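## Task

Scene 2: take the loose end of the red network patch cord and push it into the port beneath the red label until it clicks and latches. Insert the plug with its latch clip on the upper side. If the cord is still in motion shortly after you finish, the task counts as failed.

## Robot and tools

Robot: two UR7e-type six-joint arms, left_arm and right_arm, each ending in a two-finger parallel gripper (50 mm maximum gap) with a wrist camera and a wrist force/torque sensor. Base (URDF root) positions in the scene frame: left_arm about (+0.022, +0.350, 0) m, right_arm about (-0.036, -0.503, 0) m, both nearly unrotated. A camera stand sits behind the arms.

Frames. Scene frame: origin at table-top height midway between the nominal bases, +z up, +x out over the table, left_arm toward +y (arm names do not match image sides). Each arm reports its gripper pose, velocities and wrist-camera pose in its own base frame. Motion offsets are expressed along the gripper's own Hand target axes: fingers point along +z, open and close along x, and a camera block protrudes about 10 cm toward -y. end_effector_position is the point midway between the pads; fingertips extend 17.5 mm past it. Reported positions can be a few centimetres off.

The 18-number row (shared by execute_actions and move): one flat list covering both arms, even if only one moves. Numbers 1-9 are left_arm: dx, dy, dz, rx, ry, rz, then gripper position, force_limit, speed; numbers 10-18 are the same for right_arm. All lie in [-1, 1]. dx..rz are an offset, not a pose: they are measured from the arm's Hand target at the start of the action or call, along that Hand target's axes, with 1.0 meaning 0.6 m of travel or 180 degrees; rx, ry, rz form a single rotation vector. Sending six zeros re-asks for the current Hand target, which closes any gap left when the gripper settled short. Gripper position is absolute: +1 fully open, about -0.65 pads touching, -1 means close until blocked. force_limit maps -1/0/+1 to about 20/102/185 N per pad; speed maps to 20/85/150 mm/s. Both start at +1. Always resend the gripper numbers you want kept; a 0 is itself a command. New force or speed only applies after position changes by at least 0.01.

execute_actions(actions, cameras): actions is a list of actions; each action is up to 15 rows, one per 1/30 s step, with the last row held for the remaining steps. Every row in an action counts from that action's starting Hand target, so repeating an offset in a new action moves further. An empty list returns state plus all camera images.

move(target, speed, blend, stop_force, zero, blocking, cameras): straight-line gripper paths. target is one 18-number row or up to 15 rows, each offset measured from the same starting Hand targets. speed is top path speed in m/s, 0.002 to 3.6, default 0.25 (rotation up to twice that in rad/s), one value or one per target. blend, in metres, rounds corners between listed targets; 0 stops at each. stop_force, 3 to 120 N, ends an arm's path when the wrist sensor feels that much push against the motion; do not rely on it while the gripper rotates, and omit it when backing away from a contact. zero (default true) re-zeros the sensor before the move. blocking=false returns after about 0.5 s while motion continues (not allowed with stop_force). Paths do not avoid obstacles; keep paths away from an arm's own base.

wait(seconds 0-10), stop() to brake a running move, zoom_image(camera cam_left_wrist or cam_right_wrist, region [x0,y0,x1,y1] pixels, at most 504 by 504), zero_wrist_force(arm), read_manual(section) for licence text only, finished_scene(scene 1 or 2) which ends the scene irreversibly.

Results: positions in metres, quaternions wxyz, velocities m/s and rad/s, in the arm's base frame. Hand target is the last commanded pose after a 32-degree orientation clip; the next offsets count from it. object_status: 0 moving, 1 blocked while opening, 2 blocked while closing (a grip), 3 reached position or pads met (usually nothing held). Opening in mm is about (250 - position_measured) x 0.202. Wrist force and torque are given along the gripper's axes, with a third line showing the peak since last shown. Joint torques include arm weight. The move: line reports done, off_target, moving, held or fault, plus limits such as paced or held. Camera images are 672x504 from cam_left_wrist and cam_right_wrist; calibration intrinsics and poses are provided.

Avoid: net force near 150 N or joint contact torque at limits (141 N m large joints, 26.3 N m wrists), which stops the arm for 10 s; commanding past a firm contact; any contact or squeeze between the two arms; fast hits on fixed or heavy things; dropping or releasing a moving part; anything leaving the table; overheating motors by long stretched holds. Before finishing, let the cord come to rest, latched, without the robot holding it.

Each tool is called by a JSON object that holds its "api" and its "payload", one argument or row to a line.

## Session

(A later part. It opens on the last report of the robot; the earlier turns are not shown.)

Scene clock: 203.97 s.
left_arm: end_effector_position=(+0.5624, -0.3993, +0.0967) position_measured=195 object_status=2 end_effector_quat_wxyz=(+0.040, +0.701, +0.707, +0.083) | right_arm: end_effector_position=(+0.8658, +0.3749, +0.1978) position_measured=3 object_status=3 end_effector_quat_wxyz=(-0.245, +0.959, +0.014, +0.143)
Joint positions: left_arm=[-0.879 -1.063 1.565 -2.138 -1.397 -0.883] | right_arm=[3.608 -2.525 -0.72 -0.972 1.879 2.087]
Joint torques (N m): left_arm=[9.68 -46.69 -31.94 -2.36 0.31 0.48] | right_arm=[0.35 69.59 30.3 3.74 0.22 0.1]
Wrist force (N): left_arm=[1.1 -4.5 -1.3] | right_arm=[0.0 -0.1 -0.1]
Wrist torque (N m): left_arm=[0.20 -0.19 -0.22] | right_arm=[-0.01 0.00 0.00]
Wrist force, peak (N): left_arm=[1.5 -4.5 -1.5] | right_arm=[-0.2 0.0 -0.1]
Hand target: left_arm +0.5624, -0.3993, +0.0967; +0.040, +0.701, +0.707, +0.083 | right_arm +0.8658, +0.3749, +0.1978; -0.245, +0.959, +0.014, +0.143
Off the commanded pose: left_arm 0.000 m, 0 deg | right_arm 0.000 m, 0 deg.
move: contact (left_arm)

{"api": "move", "payload": {
  "target": [
    [0,-0.0008,-0.0001,0,0,0,-1,-0.5,-1,0,0,0,0,0,0,1,1,1],
    [0,-0.0008,-0.0001,0,0,0,0.142,-0.5,-1,0,0,0,0,0,0,1,1,1],
    [0,-0.0492,-0.0087,0,0,0,0.142,-0.5,-1,0,0,0,0,0,0,1,1,1],
    [0.0008,-0.0517,0.0057,0.0556,-0.0194,0,0.142,-0.5,-1,0,0,0,0,0,0,1,1,1],
    [0.0008,-0.0517,0.0057,0.0556,-0.0194,0,-0.4,-0.5,-1,0,0,0,0,0,0,1,1,1]
  ],
  "speed": 0.06,
  "cameras": ["cam_left_wrist"]
}}

{"api": "zoom_image", "payload": {
  "camera": "cam_left_wrist",
  "region": [270, 200, 450, 330]
}}

Scene clock: 219.30 s.
left_arm: end_effector_position=(+0.5324, -0.3987, +0.0880) position_measured=212 object_status=3 end_effector_quat_wxyz=(+0.000, +0.704, +0.711, +0.000) | right_arm: end_effector_position=(+0.8658, +0.3749, +0.1978) position_measured=3 object_status=3 end_effector_quat_wxyz=(-0.245, +0.959, +0.014, +0.143)
Joint positions: left_arm=[-0.845 -1.062 1.559 -2.068 -1.571 -0.854] | right_arm=[3.608 -2.525 -0.72 -0.972 1.879 2.087]
Joint torques (N m): left_arm=[10.9 -40.85 -35.47 -0.35 -1.76 1.68] | right_arm=[0.97 69.49 30.04 3.81 0.43 -0.08]
Wrist force (N): left_arm=[0.5 1.5 -1.1] | right_arm=[-0.3 -0.1 0.1]
Wrist torque (N m): left_arm=[0.36 -0.15 -0.22] | right_arm=[-0.02 0.04 -0.01]
Wrist force, peak (N): left_arm=[1.5 -4.7 -1.4] | right_arm=[-0.4 0.0 -0.1]
Hand target: left_arm +0.5324, -0.3987, +0.0880; +0.000, +0.704, +0.711, +0.000 | right_arm +0.8658, +0.3749, +0.1978; -0.245, +0.959, +0.014, +0.143
Off the commanded pose: left_arm 0.000 m, 0 deg | right_arm 0.000 m, 0 deg.
move: done
camera_calibration:
cam_left_wrist: T_world_to_cam=[[-0.0095033, 0.999924, 0.00785235, 0.413904], [0.934827, 0.00609641, 0.355051, -0.51594], [0.354977, 0.0107147, -0.934814, 0.0315624], [0, 0, 0, 1]] pos_world=[0.475044, -0.411065, 0.20944]
Images, in order (width x height): cam_left_wrist 672x504.

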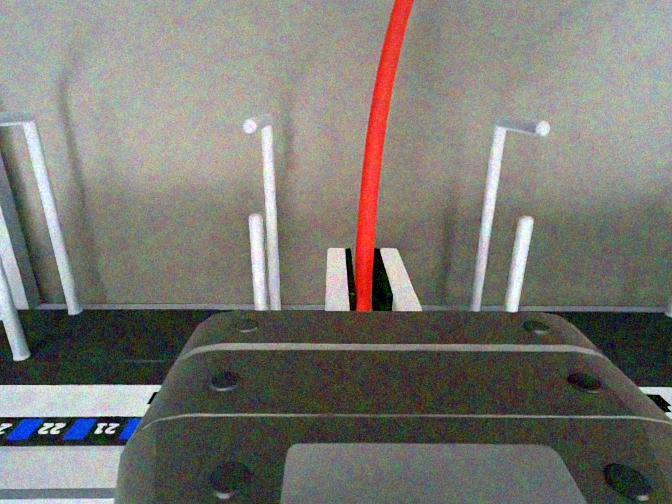

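Scaled by 2.800 from the camera's 672x504 image, which has a finer 960x720 frame.

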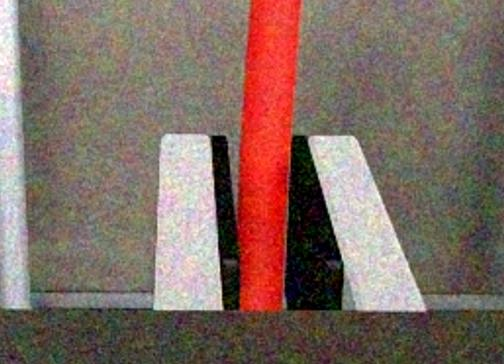

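{"api": "move", "payload": {
  "target": [
    [0,0.0267,0,0,0,0,-0.4,-0.5,-1,0,0,0,0,0,0,1,1,1]
  ],
  "speed": 0.01,
  "stop_force": 15
}}

{"api": "move", "payload": {
  "target": [
    [0,0.0083,0,0,0,0,-0.4,-0.5,-1,0,0,0,0,0,0,1,1,1]
  ],
  "speed": 0.006,
  "stop_force": 15,
  "cameras": ["cam_left_wrist"]
}}

Scene clock: 224.37 s.
left_arm: end_effector_position=(+0.5413, -0.3986, +0.0879) position_measured=212 object_status=3 end_effector_quat_wxyz=(+0.000, +0.704, +0.710, +0.000) | right_arm: end_effector_position=(+0.8658, +0.3749, +0.1978) position_measured=3 object_status=3 end_effector_quat_wxyz=(-0.245, +0.959, +0.014, +0.143)
Joint positions: left_arm=[-0.834 -1.047 1.535 -2.059 -1.571 -0.844] | right_arm=[3.608 -2.525 -0.72 -0.972 1.879 2.087]
Joint torques (N m): left_arm=[-10.08 -59.7 -10.55 -5.31 3.55 -1.37] | right_arm=[1.16 69.6 29.99 3.85 0.36 -0.03]
Wrist force (N): left_arm=[0.0 -6.6 -2.2] | right_arm=[0.1 -0.2 0.0]
Wrist torque (N m): left_arm=[0.10 -0.14 -0.21] | right_arm=[-0.03 -0.01 0.00]
Wrist force, peak (N): left_arm=[0.8 -17.1 -3.2] | right_arm=[-0.2 0.2 0.0]
Hand target: left_arm +0.5413, -0.3986, +0.0879; +0.000, +0.704, +0.710, +0.000 (not the last commanded pose) | right_arm +0.8658, +0.3749, +0.1978; -0.245, +0.959, +0.014, +0.143
Off the commanded pose: left_arm 0.007 m, 0 deg | right_arm 0.000 m, 0 deg.
move: contact (left_arm)

Scene clock: 225.67 s.
left_arm: end_effector_position=(+0.5418, -0.3987, +0.0879) position_measured=212 object_status=3 end_effector_quat_wxyz=(+0.000, +0.704, +0.710, +0.000) | right_arm: end_effector_position=(+0.8658, +0.3749, +0.1978) position_measured=3 object_status=3 end_effector_quat_wxyz=(-0.245, +0.959, +0.014, +0.143)
Joint positions: left_arm=[-0.834 -1.046 1.533 -2.058 -1.571 -0.843] | right_arm=[3.608 -2.525 -0.72 -0.972 1.879 2.087]
Joint torques (N m): left_arm=[-5.57 -59.61 -12.51 -7.22 3.31 -1.51] | right_arm=[1.37 68.93 30.43 3.81 0.29 -0.13]
Wrist force (N): left_arm=[1.1 -17.1 -4.2] | right_arm=[0.0 0.1 0.0]
Wrist torque (N m): left_arm=[-0.17 -0.21 -0.23] | right_arm=[0.01 -0.01 -0.01]
Wrist force, peak (N): left_arm=[1.4 -23.9 -4.4] | right_arm=[-0.1 -0.2 0.1]
Hand target: left_arm +0.5418, -0.3987, +0.0879; +0.000, +0.704, +0.710, +0.000 (not the last commanded pose) | right_arm +0.8658, +0.3749, +0.1978; -0.245, +0.959, +0.014, +0.143
Off the commanded pose: left_arm 0.004 m, 0 deg | right_arm 0.000 m, 0 deg.
move: contact (left_arm)
camera_calibration:
cam_left_wrist: T_world_to_cam=[[-0.00931395, 0.999925, 0.00792599, 0.413788], [0.934941, 0.00589665, 0.354755, -0.524898], [0.354681, 0.0107145, -0.934926, 0.0283542], [0, 0, 0, 1]] pos_world=[0.484545, -0.410966, 0.209439]
Images, in order (width x height): cam_left_wrist 672x504.

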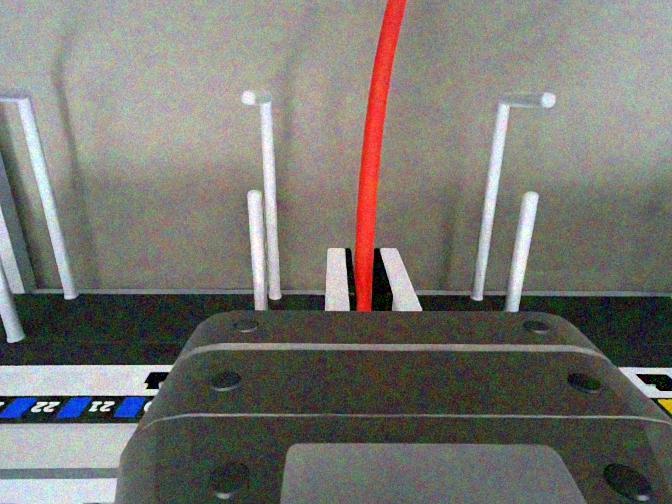

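{"api": "move", "payload": {
  "target": [
    [0,0.0083,0,0,0,0,-0.4,-0.5,-1,0,0,0,0,0,0,1,1,1]
  ],
  "speed": 0.005,
  "stop_force": 22,
  "cameras": ["cam_left_wrist"]
}}

Scene clock: 229.00 s.
left_arm: end_effector_position=(+0.5431, -0.3987, +0.0879) position_measured=212 object_status=3 end_effector_quat_wxyz=(+0.000, +0.704, +0.710, +0.000) | right_arm: end_effector_position=(+0.8658, +0.3749, +0.1978) position_measured=3 object_status=3 end_effector_quat_wxyz=(-0.245, +0.959, +0.014, +0.143)
Joint positions: left_arm=[-0.832 -1.044 1.529 -2.056 -1.571 -0.842] | right_arm=[3.608 -2.525 -0.72 -0.972 1.879 2.087]
Joint torques (N m): left_arm=[-0.69 -57.91 -16.07 -8.18 7.22 -1.18] | right_arm=[0.97 69.37 30.66 3.89 0.28 -0.02]
Wrist force (N): left_arm=[0.9 -28.5 -6.9] | right_arm=[-0.2 -0.1 -0.1]
Wrist torque (N m): left_arm=[-0.12 -0.22 -0.25] | right_arm=[-0.01 0.03 -0.01]
Wrist force, peak (N): left_arm=[2.1 -40.5 -7.7] | right_arm=[0.0 -0.3 -0.1]
Hand target: left_arm +0.5431, -0.3987, +0.0879; +0.000, +0.704, +0.710, +0.000 (not the last commanded pose) | right_arm +0.8658, +0.3749, +0.1978; -0.245, +0.959, +0.014, +0.143
Off the commanded pose: left_arm 0.004 m, 0 deg | right_arm 0.000 m, 0 deg.
move: contact (left_arm)
camera_calibration:
cam_left_wrist: T_world_to_cam=[[-0.00909129, 0.999927, 0.00790501, 0.413797], [0.935009, 0.00569792, 0.354578, -0.526097], [0.354507, 0.0106148, -0.934993, 0.0279869], [0, 0, 0, 1]] pos_world=[0.485746, -0.411066, 0.209439]
Images, in order (width x height): cam_left_wrist 672x504.

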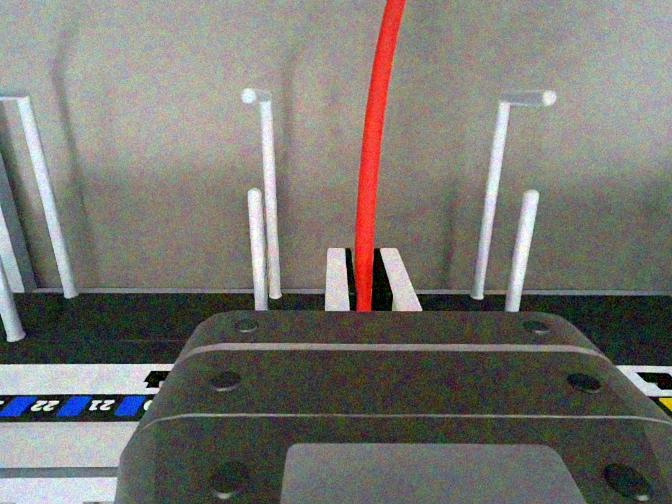

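{"api": "move", "payload": {
  "target": [
    [0,0.0067,0,0,0,0,-0.4,-0.5,-1,0,0,0,0,0,0,1,1,1]
  ],
  "speed": 0.005,
  "stop_force": 25,
  "cameras": ["cam_left_wrist"]
}}

Scene clock: 234.47 s.
left_arm: end_effector_position=(+0.5471, -0.3987, +0.0879) position_measured=212 object_status=3 end_effector_quat_wxyz=(+0.000, +0.704, +0.710, +0.000) | right_arm: end_effector_position=(+0.8658, +0.3749, +0.1978) position_measured=3 object_status=3 end_effector_quat_wxyz=(-0.245, +0.959, +0.014, +0.143)
Joint positions: left_arm=[-0.828 -1.037 1.518 -2.052 -1.571 -0.837] | right_arm=[3.608 -2.525 -0.72 -0.972 1.879 2.087]
Joint torques (N m): left_arm=[23.45 -39.82 -43.95 -5.17 8.92 1.63] | right_arm=[0.79 69.92 30.62 3.92 0.23 -0.07]
Wrist force (N): left_arm=[-0.2 -34.8 -7.0] | right_arm=[-0.1 -0.1 0.0]
Wrist torque (N m): left_arm=[-0.01 -0.18 -0.25] | right_arm=[-0.01 0.01 0.00]
Wrist force, peak (N): left_arm=[2.7 -40.7 -8.4] | right_arm=[0.0 0.3 -0.1]
Hand target: left_arm +0.5471, -0.3987, +0.0879; +0.000, +0.704, +0.710, +0.000 | right_arm +0.8658, +0.3749, +0.1978; -0.245, +0.959, +0.014, +0.143
Off the commanded pose: left_arm 0.000 m, 0 deg | right_arm 0.000 m, 0 deg.
move: done
camera_calibration:
cam_left_wrist: T_world_to_cam=[[-0.00909101, 0.999927, 0.00790438, 0.413733], [0.935022, 0.00569825, 0.354545, -0.529837], [0.354474, 0.0106139, -0.935006, 0.026586], [0, 0, 0, 1]] pos_world=[0.489746, -0.410966, 0.209439]
Images, in order (width x height): cam_left_wrist 672x504.

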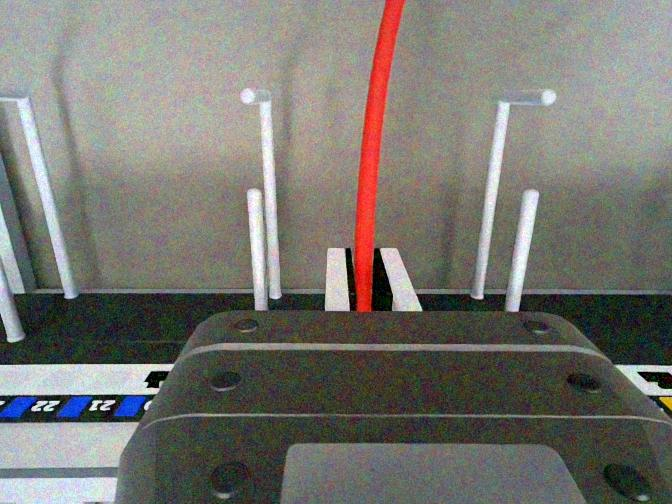

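{"api": "move", "payload": {
  "target": [
    [0,-0.004,0,0,0,0,-0.4,-0.5,-1,0,0,0,0,0,0,1,1,1],
    [0,-0.004,0,0,0,0,0.3,-0.5,-0.5,0,0,0,0,0,0,1,1,1],
    [0,-0.004,-0.0125,-0.0556,0,0,0.3,-0.5,-0.5,0,0,0,0,0,0,1,1,1],
    [0,0.0275,-0.0125,-0.0556,0,0,0.3,-0.5,-0.5,0,0,0,0,0,0,1,1,1]
  ],
  "speed": 0.06,
  "cameras": ["cam_left_wrist"]
}}

{"api": "zoom_image", "payload": {
  "camera": "cam_left_wrist",
  "region": [310, 230, 420, 315]
}}

Scene clock: 242.00 s.
left_arm: end_effector_position=(+0.5635, -0.3985, +0.0954) position_measured=107 object_status=3 end_effector_quat_wxyz=(+0.062, +0.701, +0.708, +0.062) | right_arm: end_effector_position=(+0.8658, +0.3749, +0.1978) position_measured=3 object_status=3 end_effector_quat_wxyz=(-0.245, +0.959, +0.014, +0.143)
Joint positions: left_arm=[-0.861 -1.075 1.601 -2.211 -1.438 -0.863] | right_arm=[3.608 -2.525 -0.72 -0.972 1.879 2.087]
Joint torques (N m): left_arm=[11.26 -40.76 -36.42 -0.64 -1.58 1.71] | right_arm=[-0.07 69.04 30.3 3.87 0.34 -0.11]
Wrist force (N): left_arm=[1.3 1.9 -1.1] | right_arm=[0.0 -0.1 -0.1]
Wrist torque (N m): left_arm=[0.42 -0.29 -0.25] | right_arm=[-0.01 0.01 0.00]
Wrist force, peak (N): left_arm=[-0.1 -35.1 -7.2] | right_arm=[-0.2 -0.2 0.2]
Hand target: left_arm +0.5636, -0.3985, +0.0954; +0.062, +0.701, +0.708, +0.062 | right_arm +0.8658, +0.3749, +0.1978; -0.245, +0.959, +0.014, +0.143
Off the commanded pose: left_arm 0.000 m, 0 deg | right_arm 0.000 m, 0 deg.
move: done
camera_calibration:
cam_left_wrist: T_world_to_cam=[[-0.0104887, 0.999914, 0.00785246, 0.414526], [0.859188, 0.00499458, 0.511636, -0.520489], [0.511553, 0.0121131, -0.859166, -0.0673503], [0, 0, 0, 1]] pos_world=[0.485999, -0.411075, 0.205181]
Images, in order (width x height): cam_left_wrist 672x504.

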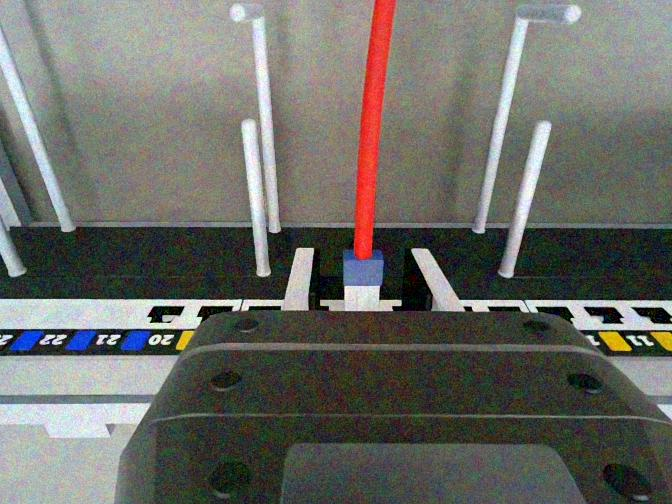

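Scaled by 4.582 from the camera's 672x504 image, which has a finer 960x720 frame.

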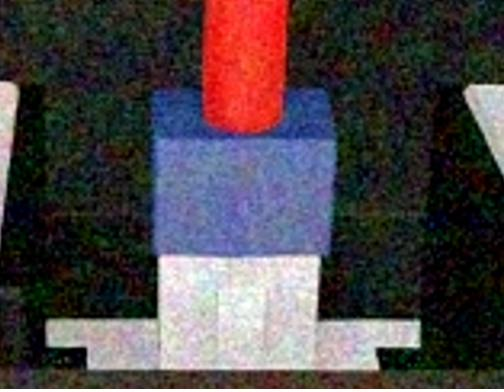

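{"api": "move", "payload": {
  "target": [
    [0,0,0,0,0,0,0.3,-0.5,-0.5,-0.0792,0.1282,0.231,0,0,0,-1,-0.9,-0.5]
  ],
  "speed": 0.12,
  "cameras": ["cam_right_wrist"]
}}

Scene clock: 276.00 s.
left_arm: end_effector_position=(+0.5636, -0.3985, +0.0954) position_measured=107 object_status=3 end_effector_quat_wxyz=(+0.062, +0.701, +0.708, +0.062) | right_arm: end_effector_position=(+0.8648, +0.3751, +0.0323) position_measured=251 object_status=3 end_effector_quat_wxyz=(-0.245, +0.959, +0.014, +0.143)
Joint positions: left_arm=[-0.861 -1.075 1.601 -2.211 -1.438 -0.863] | right_arm=[3.609 -2.66 -0.894 -0.663 1.879 2.087]
Joint torques (N m): left_arm=[10.03 -40.11 -36.18 -0.49 -1.31 1.38] | right_arm=[14.96 62.09 39.76 5.63 -0.65 2.49]
Wrist force (N): left_arm=[0.8 2.0 -1.0] | right_arm=[-0.1 0.1 0.2]
Wrist torque (N m): left_arm=[0.44 -0.20 -0.24] | right_arm=[0.02 0.06 -0.03]
Wrist force, peak (N): left_arm=[0.7 2.2 -1.6] | right_arm=[-0.6 0.8 1.3]
Hand target: left_arm +0.5636, -0.3985, +0.0954; +0.062, +0.701, +0.708, +0.062 | right_arm +0.8649, +0.3751, +0.0323; -0.245, +0.959, +0.014, +0.143
Off the commanded pose: left_arm 0.000 m, 0 deg | right_arm 0.000 m, 0 deg.
move: done
camera_calibration:
cam_right_wrist: T_world_to_cam=[[0.96084, -0.0413962, 0.273995, -0.818487], [-0.00153482, -0.989558, -0.144124, 0.39808], [0.2771, 0.13806, -0.950871, -0.1356], [0, 0, 0, 1]] pos_world=[0.824621, 0.378762, 0.152695]
Images, in order (width x height): cam_right_wrist 672x504.

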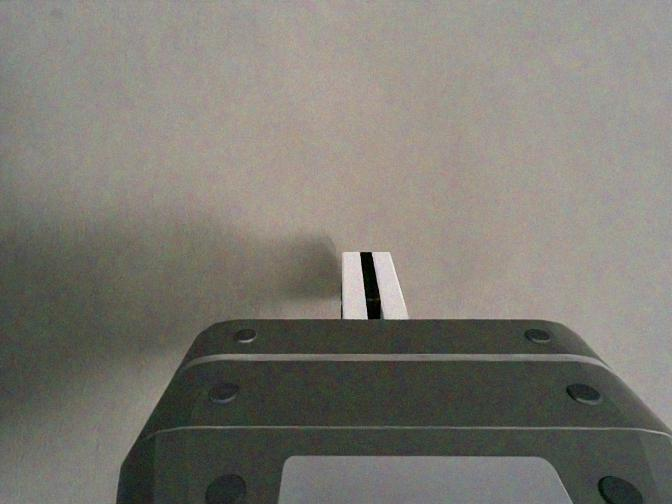

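{"api": "move", "payload": {
  "target": [
    [0,0,0,0,0,0,0.3,-0.5,-0.5,-0.1918,-0.0194,-0.0534,0,0,0,-1,-0.9,-0.5]
  ],
  "speed": 0.02,
  "stop_force": 5,
  "cameras": ["cam_right_wrist"]
}}

Scene clock: 280.80 s.
left_arm: end_effector_position=(+0.5636, -0.3985, +0.0954) position_measured=107 object_status=3 end_effector_quat_wxyz=(+0.062, +0.701, +0.708, +0.062) | right_arm: end_effector_position=(+0.8534, +0.3751, +0.0323) position_measured=251 object_status=3 end_effector_quat_wxyz=(-0.245, +0.959, +0.014, +0.143)
Joint positions: left_arm=[-0.861 -1.075 1.601 -2.211 -1.438 -0.863] | right_arm=[3.615 -2.631 -0.954 -0.631 1.876 2.093]
Joint torques (N m): left_arm=[10.35 -39.89 -35.73 -0.8 -1.35 1.11] | right_arm=[-13.94 61.07 39.73 1.66 2.11 -2.37]
Wrist force (N): left_arm=[1.0 1.4 -1.1] | right_arm=[0.0 -0.1 0.2]
Wrist torque (N m): left_arm=[0.36 -0.23 -0.25] | right_arm=[0.00 0.03 -0.05]
Wrist force, peak (N): left_arm=[1.1 1.9 -1.7] | right_arm=[-0.7 -0.2 0.0]
Hand target: left_arm +0.5636, -0.3985, +0.0954; +0.062, +0.701, +0.708, +0.062 | right_arm +0.8534, +0.3751, +0.0323; -0.245, +0.959, +0.014, +0.143 (not the last commanded pose)
Off the commanded pose: left_arm 0.000 m, 0 deg | right_arm 0.109 m, 0 deg.
move: held (right_arm; a check stopped the path); limits=held
pose unreachable (right arm): on one or more control steps of this call, first in action 0 (counted from 0), this arm could not follow its commanded pose, so it was not sent that pose on those steps. It may still have moved: this result reports where it is.
cause: moving toward the commanded pose would bring a part of the arm too close to another arm (a part of this arm just beyond joint 3 (elbow) and the left arm's gripper, 6 mm apart when this arm was first held).
camera_calibration:
cam_right_wrist: T_world_to_cam=[[0.960867, -0.0412883, 0.273916, -0.807552], [-0.00144312, -0.989562, -0.144098, 0.39807], [0.277007, 0.138063, -0.950897, -0.132473], [0, 0, 0, 1]] pos_world=[0.81322, 0.378863, 0.152595]
Images, in order (width x height): cam_right_wrist 672x504.

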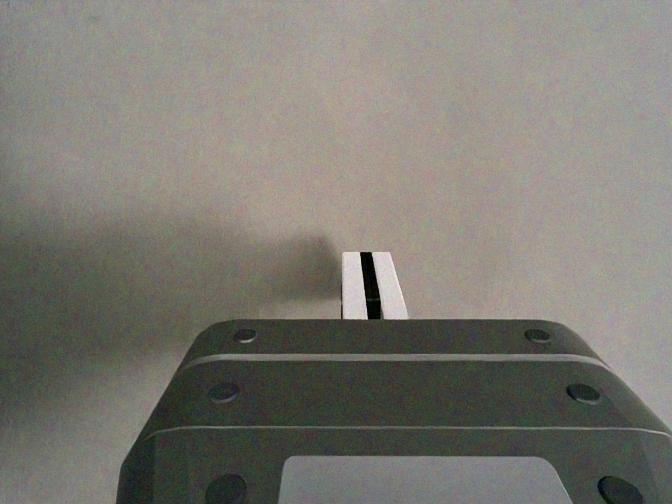

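{"api": "move", "payload": {
  "target": [
    [0,0,0,0,0,0,0.3,-0.5,-0.5,0.0186,0.0019,0.0052,0,0,0,-1,-0.9,-0.5],
    [0,0,0,0,0,0,0.3,-0.5,-0.5,0.0976,-0.1263,-0.2259,0,0,0,-1,-0.9,-0.5]
  ],
  "speed": 0.15
}}

Scene clock: 290.87 s.
left_arm: end_effector_position=(+0.5636, -0.3985, +0.0954) position_measured=107 object_status=3 end_effector_quat_wxyz=(+0.062, +0.701, +0.708, +0.062) | right_arm: end_effector_position=(+0.8659, +0.3749, +0.1978) position_measured=251 object_status=3 end_effector_quat_wxyz=(-0.245, +0.959, +0.014, +0.143)
Joint positions: left_arm=[-0.861 -1.075 1.601 -2.211 -1.438 -0.863] | right_arm=[3.608 -2.525 -0.72 -0.972 1.879 2.087]
Joint torques (N m): left_arm=[10.69 -40.88 -37.01 -0.59 -1.42 1.47] | right_arm=[-13.52 70.49 42.72 1.39 2.06 -2.67]
Wrist force (N): left_arm=[0.8 1.8 -1.0] | right_arm=[-0.1 0.0 -0.1]
Wrist torque (N m): left_arm=[0.43 -0.20 -0.25] | right_arm=[0.00 0.01 0.00]
Wrist force, peak (N): left_arm=[1.0 1.9 -1.8] | right_arm=[-0.8 1.2 1.9]
Hand target: left_arm +0.5636, -0.3985, +0.0954; +0.062, +0.701, +0.708, +0.062 | right_arm +0.8659, +0.3749, +0.1978; -0.245, +0.959, +0.014, +0.143
Off the commanded pose: left_arm 0.000 m, 0 deg | right_arm 0.000 m, 0 deg.
move: done

{"api": "move", "payload": {
  "target": [
    [0,-0.0542,-0.0095,0,0,0,0.3,-0.5,-0.5,0,0,0,0,0,0,-1,-0.9,-0.5],
    [0,-0.0563,0.0028,0.0556,0,0,0.3,-0.5,-0.5,0,0,0,0,0,0,-1,-0.9,-0.5],
    [0,-0.0563,0.0028,0.0556,0,0,-0.4,-0.5,-1,0,0,0,0,0,0,-1,-0.9,-0.5]
  ],
  "speed": 0.06
}}

{"api": "move", "payload": {
  "target": [
    [0,0.0317,0,0,0,0,-0.4,-0.5,-1,0,0,0,0,0,0,-1,-0.9,-0.5]
  ],
  "speed": 0.012,
  "stop_force": 30
}}

{"api": "move", "payload": {
  "target": [
    [0,0.0067,0,0,0,0,-0.4,-0.5,-1,0,0,0,0,0,0,-1,-0.9,-0.5]
  ],
  "speed": 0.012,
  "stop_force": 30,
  "cameras": ["cam_left_wrist"]
}}

Scene clock: 305.30 s.
left_arm: end_effector_position=(+0.5306, -0.3988, +0.0879) position_measured=212 object_status=3 end_effector_quat_wxyz=(+0.000, +0.704, +0.710, +0.000) | right_arm: end_effector_position=(+0.8659, +0.3749, +0.1978) position_measured=251 object_status=3 end_effector_quat_wxyz=(-0.245, +0.959, +0.014, +0.143)
Joint positions: left_arm=[-0.847 -1.065 1.563 -2.069 -1.571 -0.856] | right_arm=[3.608 -2.525 -0.719 -0.973 1.879 2.087]
Joint torques (N m): left_arm=[9.73 -40.32 -37.19 -0.54 -1.73 1.44] | right_arm=[-13.47 62.13 42.52 1.7 2.05 -2.49]
Wrist force (N): left_arm=[0.7 1.3 -1.1] | right_arm=[0.0 0.0 0.2]
Wrist torque (N m): left_arm=[0.34 -0.19 -0.22] | right_arm=[0.01 0.00 0.00]
Wrist force, peak (N): left_arm=[1.6 3.2 -0.9] | right_arm=[0.1 -0.2 -0.3]
Hand target: left_arm +0.5306, -0.3988, +0.0879; +0.000, +0.704, +0.710, +0.000 | right_arm +0.8659, +0.3749, +0.1978; -0.245, +0.959, +0.014, +0.143
Off the commanded pose: left_arm 0.000 m, 0 deg | right_arm 0.000 m, 0 deg.
move: done

Scene clock: 307.80 s.
left_arm: end_effector_position=(+0.5468, -0.3987, +0.0878) position_measured=212 object_status=3 end_effector_quat_wxyz=(+0.000, +0.704, +0.710, +0.000) | right_arm: end_effector_position=(+0.8659, +0.3749, +0.1978) position_measured=251 object_status=3 end_effector_quat_wxyz=(-0.245, +0.959, +0.014, +0.143)
Joint positions: left_arm=[-0.828 -1.037 1.518 -2.052 -1.571 -0.837] | right_arm=[3.608 -2.525 -0.719 -0.973 1.879 2.087]
Joint torques (N m): left_arm=[-2.62 -59.21 -16.25 -7.93 6.29 -1.47] | right_arm=[-13.4 62.52 41.44 1.63 2.12 -2.45]
Wrist force (N): left_arm=[1.5 -26.1 -5.7] | right_arm=[-0.1 0.2 0.2]
Wrist torque (N m): left_arm=[-0.08 -0.22 -0.23] | right_arm=[0.03 0.02 0.00]
Wrist force, peak (N): left_arm=[2.4 -36.0 -7.6] | right_arm=[-0.3 -0.2 0.0]
Hand target: left_arm +0.5468, -0.3987, +0.0878; +0.000, +0.704, +0.710, +0.000 (not the last commanded pose) | right_arm +0.8659, +0.3749, +0.1978; -0.245, +0.959, +0.014, +0.143
Off the commanded pose: left_arm 0.003 m, 0 deg | right_arm 0.000 m, 0 deg.
move: contact (left_arm)

Scene clock: 309.07 s.
left_arm: end_effector_position=(+0.5508, -0.3987, +0.0878) position_measured=212 object_status=3 end_effector_quat_wxyz=(+0.000, +0.704, +0.710, +0.000) | right_arm: end_effector_position=(+0.8659, +0.3749, +0.1978) position_measured=251 object_status=3 end_effector_quat_wxyz=(-0.245, +0.959, +0.014, +0.143)
Joint positions: left_arm=[-0.824 -1.03 1.507 -2.048 -1.571 -0.833] | right_arm=[3.608 -2.525 -0.719 -0.973 1.879 2.087]
Joint torques (N m): left_arm=[23.38 -40.8 -43.42 -5.12 5.87 1.56] | right_arm=[-13.65 61.8 41.63 1.6 1.95 -2.53]
Wrist force (N): left_arm=[0.8 -34.9 -7.4] | right_arm=[0.0 -0.2 0.1]
Wrist torque (N m): left_arm=[-0.01 -0.28 -0.24] | right_arm=[-0.03 0.00 0.00]
Wrist force, peak (N): left_arm=[2.8 -37.7 -6.9] | right_arm=[-0.3 -0.1 0.1]
Hand target: left_arm +0.5508, -0.3987, +0.0878; +0.000, +0.704, +0.710, +0.000 | right_arm +0.8659, +0.3749, +0.1978; -0.245, +0.959, +0.014, +0.143
Off the commanded pose: left_arm 0.000 m, 0 deg | right_arm 0.000 m, 0 deg.
move: done
camera_calibration:
cam_left_wrist: T_world_to_cam=[[-0.00899328, 0.999928, 0.00794509, 0.413712], [0.935201, 0.00559778, 0.354074, -0.533423], [0.354004, 0.0106145, -0.935184, 0.0255067], [0, 0, 0, 1]] pos_world=[0.493549, -0.410967, 0.209437]
Images, in order (width x height): cam_left_wrist 672x504.

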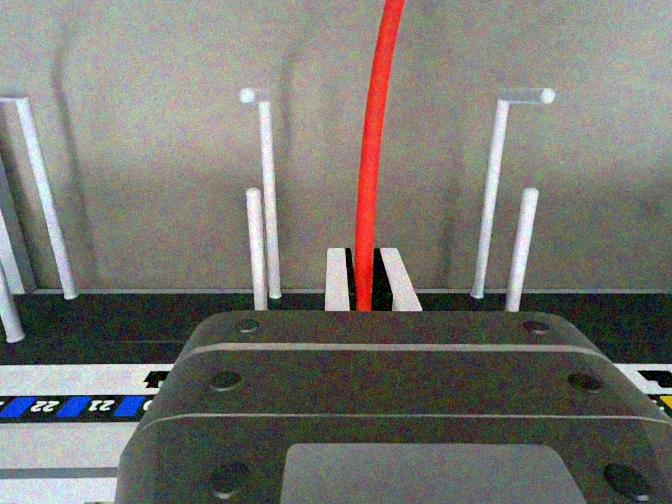

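{"api": "move", "payload": {
  "target": [
    [0,-0.01,0,0,0,0,-0.4,-0.5,-1,0,0,0,0,0,0,-1,-0.9,-0.5],
    [0,-0.01,0,0,0,0,-0.4,-0.5,-1,-0.1377,0.1927,-0.153,0,0,0,-1,-0.9,-0.5]
  ],
  "speed": 0.1,
  "cameras": ["cam_right_wrist"]
}}

Scene clock: 325.67 s.
left_arm: end_effector_position=(+0.5448, -0.3987, +0.0878) position_measured=212 object_status=3 end_effector_quat_wxyz=(+0.000, +0.704, +0.710, +0.000) | right_arm: end_effector_position=(+0.7734, +0.2333, +0.1976) position_measured=251 object_status=3 end_effector_quat_wxyz=(-0.245, +0.959, +0.014, +0.143)
Joint positions: left_arm=[-0.83 -1.041 1.524 -2.054 -1.571 -0.839] | right_arm=[3.485 -2.182 -1.323 -0.75 1.935 1.971]
Joint torques (N m): left_arm=[-11.18 -58.7 -10.84 -5.2 -1.48 -1.4] | right_arm=[-13.89 64.84 16.03 5.34 2.28 -2.68]
Wrist force (N): left_arm=[0.2 0.9 -1.2] | right_arm=[0.1 -0.2 0.5]
Wrist torque (N m): left_arm=[0.26 -0.10 -0.11] | right_arm=[-0.02 0.06 0.01]
Wrist force, peak (N): left_arm=[0.2 -35.2 -7.5] | right_arm=[0.4 -0.4 1.2]
Hand target: left_arm +0.5448, -0.3987, +0.0878; +0.000, +0.704, +0.710, +0.000 | right_arm +0.7733, +0.2332, +0.1976; -0.245, +0.959, +0.014, +0.143
Off the commanded pose: left_arm 0.000 m, 0 deg | right_arm 0.000 m, 0 deg.
move: done
camera_calibration:
cam_right_wrist: T_world_to_cam=[[0.960867, -0.0412883, 0.273916, -0.781815], [-0.00144312, -0.989562, -0.144098, 0.281454], [0.277007, 0.138063, -0.950897, 0.0664488], [0, 0, 0, 1]] pos_world=[0.73322, 0.237063, 0.317895]
Images, in order (width x height): cam_right_wrist 672x504.

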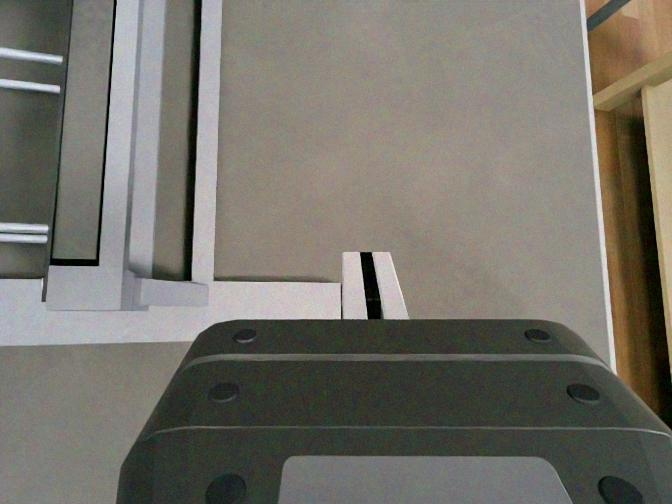

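{"api": "move", "payload": {
  "target": [
    [0,0,0,0,0,0,-0.4,-0.5,-1,-0.0672,0.1087,0.196,0,0,0,-1,-0.9,-0.5]
  ],
  "speed": 0.12
}}

{"api": "move", "payload": {
  "target": [
    [0,0,0,0,0,0,-0.4,-0.5,-1,-0.024,0.0388,0.07,0,0,0,-1,-0.9,-0.5]
  ],
  "speed": 0.01,
  "stop_force": 25,
  "cameras": ["cam_right_wrist"]
}}

Scene clock: 333.97 s.
left_arm: end_effector_position=(+0.5448, -0.3987, +0.0878) position_measured=212 object_status=3 end_effector_quat_wxyz=(+0.000, +0.704, +0.710, +0.000) | right_arm: end_effector_position=(+0.7725, +0.2335, +0.0573) position_measured=251 object_status=3 end_effector_quat_wxyz=(-0.245, +0.959, +0.014, +0.143)
Joint positions: left_arm=[-0.83 -1.041 1.524 -2.054 -1.571 -0.839] | right_arm=[3.486 -2.343 -1.445 -0.467 1.935 1.971]
Joint torques (N m): left_arm=[-11.56 -60.91 -11.25 -5.26 -1.08 -1.49] | right_arm=[15.04 48.04 12.64 5.54 -0.43 2.44]
Wrist force (N): left_arm=[0.6 0.9 -1.1] | right_arm=[-0.3 0.3 0.6]
Wrist torque (N m): left_arm=[0.27 -0.18 -0.11] | right_arm=[0.06 0.11 0.00]
Wrist force, peak (N): left_arm=[0.5 1.6 -1.3] | right_arm=[-0.6 0.8 1.5]
Hand target: left_arm +0.5448, -0.3987, +0.0878; +0.000, +0.704, +0.710, +0.000 | right_arm +0.7725, +0.2335, +0.0572; -0.245, +0.959, +0.014, +0.143
Off the commanded pose: left_arm 0.000 m, 0 deg | right_arm 0.000 m, 0 deg.
move: done

Scene clock: 337.37 s.
left_arm: end_effector_position=(+0.5448, -0.3987, +0.0878) position_measured=212 object_status=3 end_effector_quat_wxyz=(+0.000, +0.704, +0.710, +0.000) | right_arm: end_effector_position=(+0.7725, +0.2335, +0.0347) position_measured=251 object_status=3 end_effector_quat_wxyz=(-0.245, +0.959, +0.014, +0.143)
Joint positions: left_arm=[-0.83 -1.041 1.524 -2.054 -1.571 -0.839] | right_arm=[3.486 -2.376 -1.453 -0.426 1.935 1.971]
Joint torques (N m): left_arm=[-11.89 -60.74 -10.01 -5.38 -1.05 -1.37] | right_arm=[14.92 46.72 21.8 -2.06 -0.62 2.22]
Wrist force (N): left_arm=[0.2 1.3 -1.1] | right_arm=[5.0 -9.6 -20.7]
Wrist torque (N m): left_arm=[0.33 -0.11 -0.11] | right_arm=[0.00 0.02 0.02]
Wrist force, peak (N): left_arm=[0.1 1.2 -1.6] | right_arm=[0.6 -10.6 -31.2]
Hand target: left_arm +0.5448, -0.3987, +0.0878; +0.000, +0.704, +0.710, +0.000 | right_arm +0.7725, +0.2335, +0.0348; -0.245, +0.959, +0.014, +0.143 (not the last commanded pose)
Off the commanded pose: left_arm 0.000 m, 0 deg | right_arm 0.028 m, 0 deg.
move: contact (right_arm)
camera_calibration:
cam_right_wrist: T_world_to_cam=[[0.960748, -0.0412769, 0.274336, -0.736208], [-0.00131136, -0.989534, -0.144294, 0.258106], [0.27742, 0.13827, -0.950747, -0.0885759], [0, 0, 0, 1]] pos_world=[0.732222, 0.237264, 0.154998]
Images, in order (width x height): cam_right_wrist 672x504.

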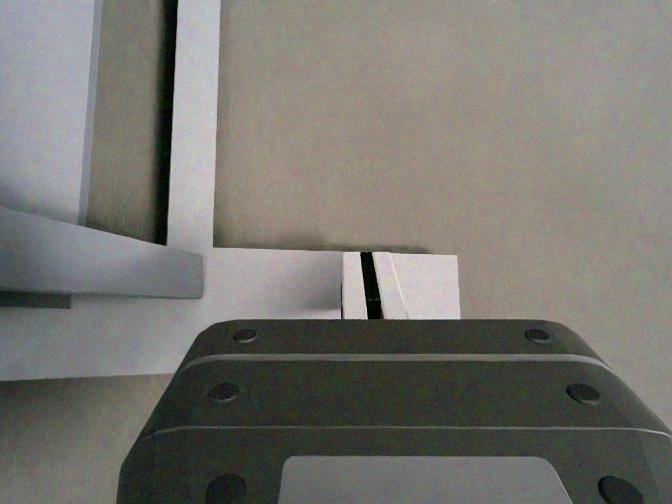

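{"api": "move", "payload": {
  "target": [
    [0,0,0,0,0,0,-0.4,-0.5,-1,-0.0048,0.0078,0.014,0,0,0,-1,-0.9,-0.5]
  ],
  "speed": 0.005,
  "stop_force": 28
}}

{"api": "move", "payload": {
  "target": [
    [0,0.0183,0,0,0,0,-0.4,-0.5,-1,0,0,0,0,0,0,-1,-0.9,-0.5]
  ],
  "speed": 0.008,
  "stop_force": 30,
  "cameras": ["cam_left_wrist"]
}}

Scene clock: 342.03 s.
left_arm: end_effector_position=(+0.5448, -0.3987, +0.0878) position_measured=212 object_status=3 end_effector_quat_wxyz=(+0.000, +0.704, +0.710, +0.000) | right_arm: end_effector_position=(+0.7727, +0.2336, +0.0338) position_measured=251 object_status=3 end_effector_quat_wxyz=(-0.246, +0.958, +0.014, +0.144)
Joint positions: left_arm=[-0.83 -1.041 1.524 -2.054 -1.571 -0.839] | right_arm=[3.486 -2.378 -1.453 -0.423 1.935 1.971]
Joint torques (N m): left_arm=[-12.17 -61.61 -10.06 -4.94 -0.47 -1.4] | right_arm=[13.82 22.34 16.85 -3.71 -3.17 1.28]
Wrist force (N): left_arm=[0.2 1.3 -1.6] | right_arm=[-1.3 -17.1 -54.3]
Wrist torque (N m): left_arm=[0.33 -0.12 -0.11] | right_arm=[-0.28 -0.40 0.15]
Wrist force, peak (N): left_arm=[0.4 1.6 -1.5] | right_arm=[-0.6 -18.9 -58.4]
Hand target: left_arm +0.5448, -0.3987, +0.0878; +0.000, +0.704, +0.710, +0.000 | right_arm +0.7727, +0.2336, +0.0337; -0.246, +0.959, +0.014, +0.144 (not the last commanded pose)
Off the commanded pose: left_arm 0.000 m, 0 deg | right_arm 0.009 m, 0 deg.
move: contact (right_arm)

Scene clock: 344.00 s.
left_arm: end_effector_position=(+0.5512, -0.3987, +0.0878) position_measured=212 object_status=3 end_effector_quat_wxyz=(+0.000, +0.704, +0.710, +0.000) | right_arm: end_effector_position=(+0.7727, +0.2336, +0.0338) position_measured=251 object_status=3 end_effector_quat_wxyz=(-0.246, +0.958, +0.014, +0.144)
Joint positions: left_arm=[-0.823 -1.03 1.506 -2.047 -1.572 -0.832] | right_arm=[3.486 -2.378 -1.453 -0.423 1.935 1.971]
Joint torques (N m): left_arm=[-2.41 -57.81 -15.74 -8.36 7.37 -1.4] | right_arm=[13.45 21.55 13.11 -3.78 -3.77 1.35]
Wrist force (N): left_arm=[0.8 -28.4 -7.6] | right_arm=[2.4 -16.4 -47.0]
Wrist torque (N m): left_arm=[-0.13 -0.11 -0.25] | right_arm=[-0.21 -0.27 0.10]
Wrist force, peak (N): left_arm=[2.4 -35.5 -8.5] | right_arm=[-1.4 -17.2 -54.4]
Hand target: left_arm +0.5512, -0.3987, +0.0878; +0.000, +0.704, +0.710, +0.000 (not the last commanded pose) | right_arm +0.7727, +0.2336, +0.0337; -0.246, +0.959, +0.014, +0.144
Off the commanded pose: left_arm 0.005 m, 0 deg | right_arm 0.000 m, 0 deg.
move: contact (left_arm)
camera_calibration:
cam_left_wrist: T_world_to_cam=[[-0.00889754, 0.999929, 0.00798222, 0.413761], [0.93528, 0.00549746, 0.353865, -0.533834], [0.353796, 0.0106141, -0.935262, 0.0254842], [0, 0, 0, 1]] pos_world=[0.49395, -0.411067, 0.209437]
Images, in order (width x height): cam_left_wrist 672x504.

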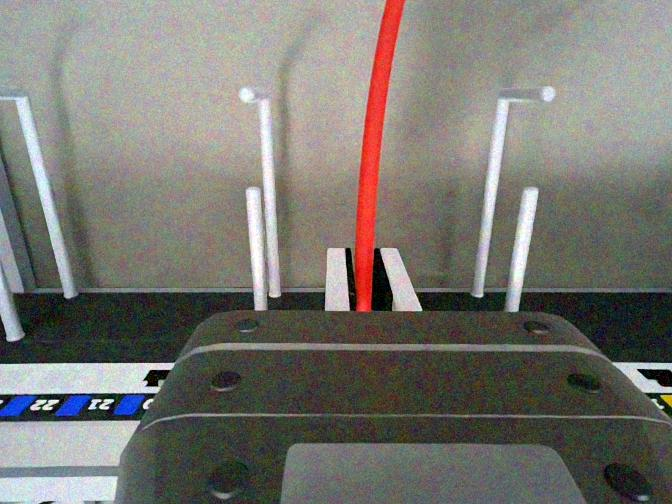

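Continue pushing.

{"api": "move", "payload": {
  "target": [
    [0,0.0067,0,0,0,0,-0.4,-0.5,-1,0,0,0,0,0,0,-1,-0.9,-0.5]
  ],
  "speed": 0.005,
  "stop_force": 28,
  "cameras": ["cam_left_wrist"]
}}

Scene clock: 347.97 s.
left_arm: end_effector_position=(+0.5524, -0.3987, +0.0877) position_measured=212 object_status=3 end_effector_quat_wxyz=(+0.000, +0.704, +0.710, -0.001) | right_arm: end_effector_position=(+0.7727, +0.2336, +0.0338) position_measured=251 object_status=3 end_effector_quat_wxyz=(-0.246, +0.958, +0.014, +0.144)
Joint positions: left_arm=[-0.822 -1.027 1.502 -2.045 -1.572 -0.831] | right_arm=[3.486 -2.378 -1.453 -0.423 1.935 1.971]
Joint torques (N m): left_arm=[6.74 -53.71 -21.49 -12.42 11.32 -1.29] | right_arm=[12.7 22.13 1.46 -3.81 -0.88 1.21]
Wrist force (N): left_arm=[4.0 -55.7 -13.6] | right_arm=[7.3 -15.4 -40.5]
Wrist torque (N m): left_arm=[0.10 -0.08 -0.28] | right_arm=[-0.16 -0.16 0.04]
Wrist force, peak (N): left_arm=[5.6 -62.0 -13.8] | right_arm=[2.6 -16.5 -47.4]
Hand target: left_arm +0.5524, -0.3988, +0.0878; +0.000, +0.704, +0.710, -0.001 (not the last commanded pose) | right_arm +0.7727, +0.2336, +0.0337; -0.246, +0.959, +0.014, +0.144
Off the commanded pose: left_arm 0.003 m, 0 deg | right_arm 0.000 m, 0 deg.
move: contact (left_arm)
camera_calibration:
cam_left_wrist: T_world_to_cam=[[-0.00874101, 0.999929, 0.00815089, 0.413662], [0.935472, 0.00529715, 0.35336, -0.535088], [0.353292, 0.0107137, -0.935452, 0.0252584], [0, 0, 0, 1]] pos_world=[0.495252, -0.411068, 0.209335]
Images, in order (width x height): cam_left_wrist 672x504.

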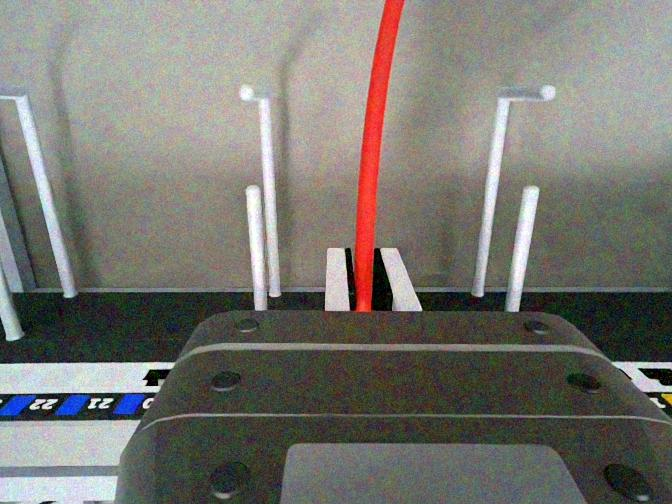

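{"api": "move", "payload": {
  "target": [
    [0,-0.005,0,0,0,0,-0.4,-0.5,-1,0,0,0,0,0,0,-1,-0.9,-0.5],
    [0,-0.005,0,0,0,0,0.3,-0.5,-0.5,0,0,0,0,0,0,-1,-0.9,-0.5],
    [0,-0.005,-0.0125,-0.0556,0,0,0.3,-0.5,-0.5,0,0,0,0,0,0,-1,-0.9,-0.5],
    [0,0.0275,-0.0125,-0.0556,0,0,0.3,-0.5,-0.5,0,0,0,0,0,0,-1,-0.9,-0.5]
  ],
  "speed": 0.06,
  "cameras": ["cam_left_wrist"]
}}

{"api": "zoom_image", "payload": {
  "camera": "cam_left_wrist",
  "region": [310, 230, 420, 315]
}}

Scene clock: 356.17 s.
left_arm: end_effector_position=(+0.5689, -0.3986, +0.0952) position_measured=107 object_status=3 end_effector_quat_wxyz=(+0.061, +0.701, +0.708, +0.061) | right_arm: end_effector_position=(+0.7727, +0.2336, +0.0338) position_measured=251 object_status=3 end_effector_quat_wxyz=(-0.246, +0.958, +0.014, +0.144)
Joint positions: left_arm=[-0.854 -1.065 1.586 -2.205 -1.439 -0.856] | right_arm=[3.486 -2.378 -1.453 -0.423 1.935 1.971]
Joint torques (N m): left_arm=[9.78 -43.27 -38.68 -0.54 -1.39 1.64] | right_arm=[10.31 22.38 -1.94 -3.69 -4.69 1.03]
Wrist force (N): left_arm=[1.7 0.7 -1.4] | right_arm=[-1.7 -17.3 -53.3]
Wrist torque (N m): left_arm=[0.24 -0.34 -0.25] | right_arm=[-0.26 -0.41 0.15]
Wrist force, peak (N): left_arm=[4.2 -56.1 -13.7] | right_arm=[-1.9 -17.5 -53.6]
Hand target: left_arm +0.5689, -0.3986, +0.0952; +0.061, +0.701, +0.708, +0.061 | right_arm +0.7727, +0.2336, +0.0337; -0.246, +0.959, +0.014, +0.144
Off the commanded pose: left_arm 0.000 m, 0 deg | right_arm 0.000 m, 0 deg.
move: done
camera_calibration:
cam_left_wrist: T_world_to_cam=[[-0.0101701, 0.999917, 0.0079303, 0.414413], [0.859743, 0.00469405, 0.510705, -0.525287], [0.510626, 0.012012, -0.859719, -0.0696753], [0, 0, 0, 1]] pos_world=[0.491404, -0.411076, 0.205079]
Images, in order (width x height): cam_left_wrist 672x504.

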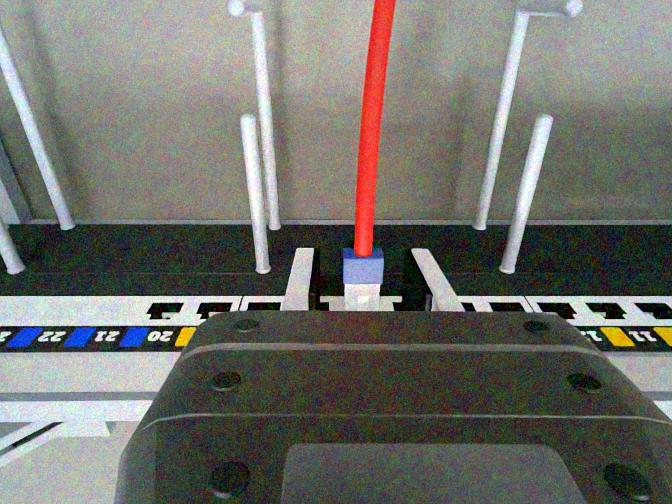

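Scaled by 4.582 from the camera's 672x504 image, which has a finer 960x720 frame.

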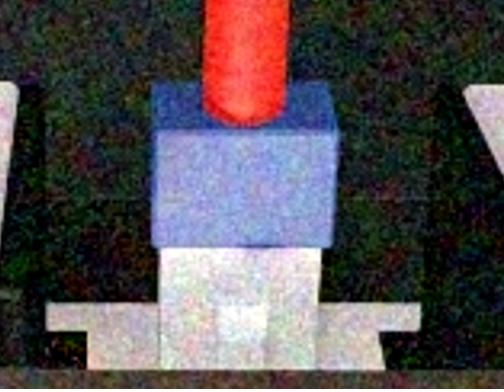

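{"api": "move", "payload": {
  "target": [
    [0,-0.04,-0.007,0,0,0,0.3,-0.5,-0.5,0.0384,-0.0622,-0.112,0,0,0,-1,-0.9,-0.5],
    [0,-0.012,-0.16,0,0,0,0.3,-0.5,-0.5,0.0672,-0.1087,-0.196,0,0,0,-1,-0.9,-0.5],
    [0.1833,-0.012,-0.16,0,0,0,0.3,-0.5,-0.5,0.0672,-0.1087,-0.196,0,0,0,-1,-0.9,-0.5]
  ],
  "speed": [0.05,0.1,0.2],
  "cameras": ["cam_left_wrist"]
}}

{"api": "zoom_image", "payload": {
  "camera": "cam_left_wrist",
  "region": [80, 210, 240, 330]
}}

Scene clock: 364.17 s.
left_arm: end_effector_position=(+0.5443, -0.2889, +0.1885) position_measured=107 object_status=3 end_effector_quat_wxyz=(+0.061, +0.701, +0.708, +0.061) | right_arm: end_effector_position=(+0.7733, +0.2333, +0.1741) position_measured=251 object_status=3 end_effector_quat_wxyz=(-0.246, +0.959, +0.014, +0.144)
Joint positions: left_arm=[-0.758 -1.338 1.716 -2.075 -1.451 -0.759] | right_arm=[3.485 -2.204 -1.353 -0.698 1.935 1.971]
Joint torques (N m): left_arm=[11.96 -47.86 -12.22 -5.65 -1.46 1.34] | right_arm=[-13.42 65.57 39.97 1.56 2.24 -2.6]
Wrist force (N): left_arm=[1.2 0.9 -1.8] | right_arm=[0.4 0.2 0.4]
Wrist torque (N m): left_arm=[0.27 -0.28 -0.24] | right_arm=[0.03 0.00 -0.01]
Wrist force, peak (N): left_arm=[3.2 0.9 -1.8] | right_arm=[-1.8 -17.5 -53.5]
Hand target: left_arm +0.5443, -0.2888, +0.1885; +0.061, +0.701, +0.708, +0.061 | right_arm +0.7733, +0.2333, +0.1741; -0.246, +0.959, +0.014, +0.144
Off the commanded pose: left_arm 0.000 m, 0 deg | right_arm 0.000 m, 0 deg.
move: done
camera_calibration:
cam_left_wrist: T_world_to_cam=[[-0.0101703, 0.999917, 0.0079313, 0.303732], [0.859787, 0.00469474, 0.510631, -0.5523], [0.510552, 0.0120125, -0.859763, 0.0218276], [0, 0, 0, 1]] pos_world=[0.466805, -0.301376, 0.298379]
Images, in order (width x height): cam_left_wrist 672x504.

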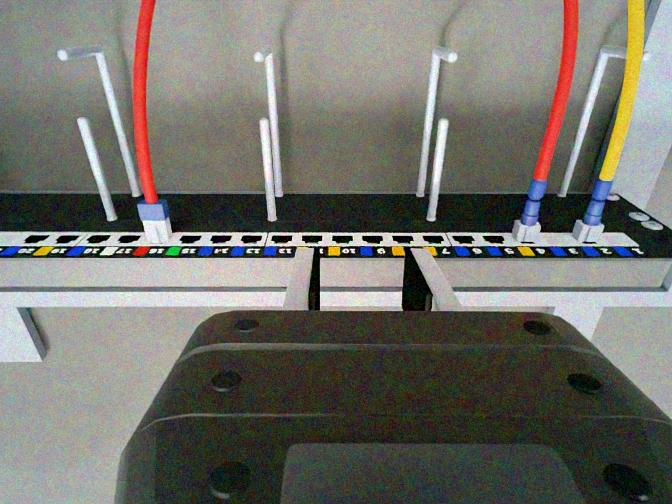

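Scaled by 3.150 from the camera's 672x504 image, which has a finer 960x720 frame.

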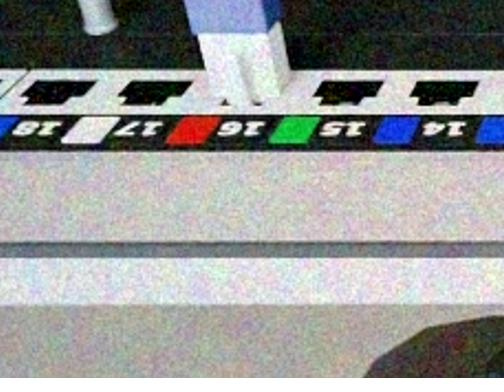

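{"api": "wait", "payload": {
  "seconds": 1.5
}}

{"api": "finished_scene", "payload": {
  "scene": 2
}}

Scene clock: 367.37 s.
left_arm: end_effector_position=(+0.5443, -0.2888, +0.1885) position_measured=107 object_status=3 end_effector_quat_wxyz=(+0.061, +0.701, +0.708, +0.061) | right_arm: end_effector_position=(+0.7733, +0.2333, +0.1741) position_measured=251 object_status=3 end_effector_quat_wxyz=(-0.246, +0.959, +0.014, +0.144)
Joint positions: left_arm=[-0.758 -1.338 1.716 -2.075 -1.451 -0.759] | right_arm=[3.485 -2.204 -1.353 -0.698 1.935 1.971]
Joint torques (N m): left_arm=[10.83 -47.83 -10.25 -5.39 -1.26 1.57] | right_arm=[-13.57 64.7 39.97 1.57 2.27 -2.46]
Wrist force (N): left_arm=[1.4 0.9 -1.9] | right_arm=[0.1 0.2 0.3]
Wrist torque (N m): left_arm=[0.28 -0.29 -0.24] | right_arm=[0.04 0.05 0.00]
Wrist force, peak (N): left_arm=[1.7 0.9 -2.0] | right_arm=[0.4 0.3 0.5]
Hand target: left_arm +0.5443, -0.2888, +0.1885; +0.061, +0.701, +0.708, +0.061 | right_arm +0.7733, +0.2333, +0.1741; -0.246, +0.959, +0.014, +0.144
Tool commands: left_gripper/position=+0.3 left_gripper/force_limit=-0.5 left_gripper/speed=-0.5 right_gripper/position=-1.0 right_gripper/force_limit=-0.9 right_gripper/speed=-0.5
Off the commanded pose: left_arm 0.000 m, 0 deg | right_arm 0.000 m, 0 deg.
wait: 1.50 s; at rest from the start

The scene is finished: the task was done.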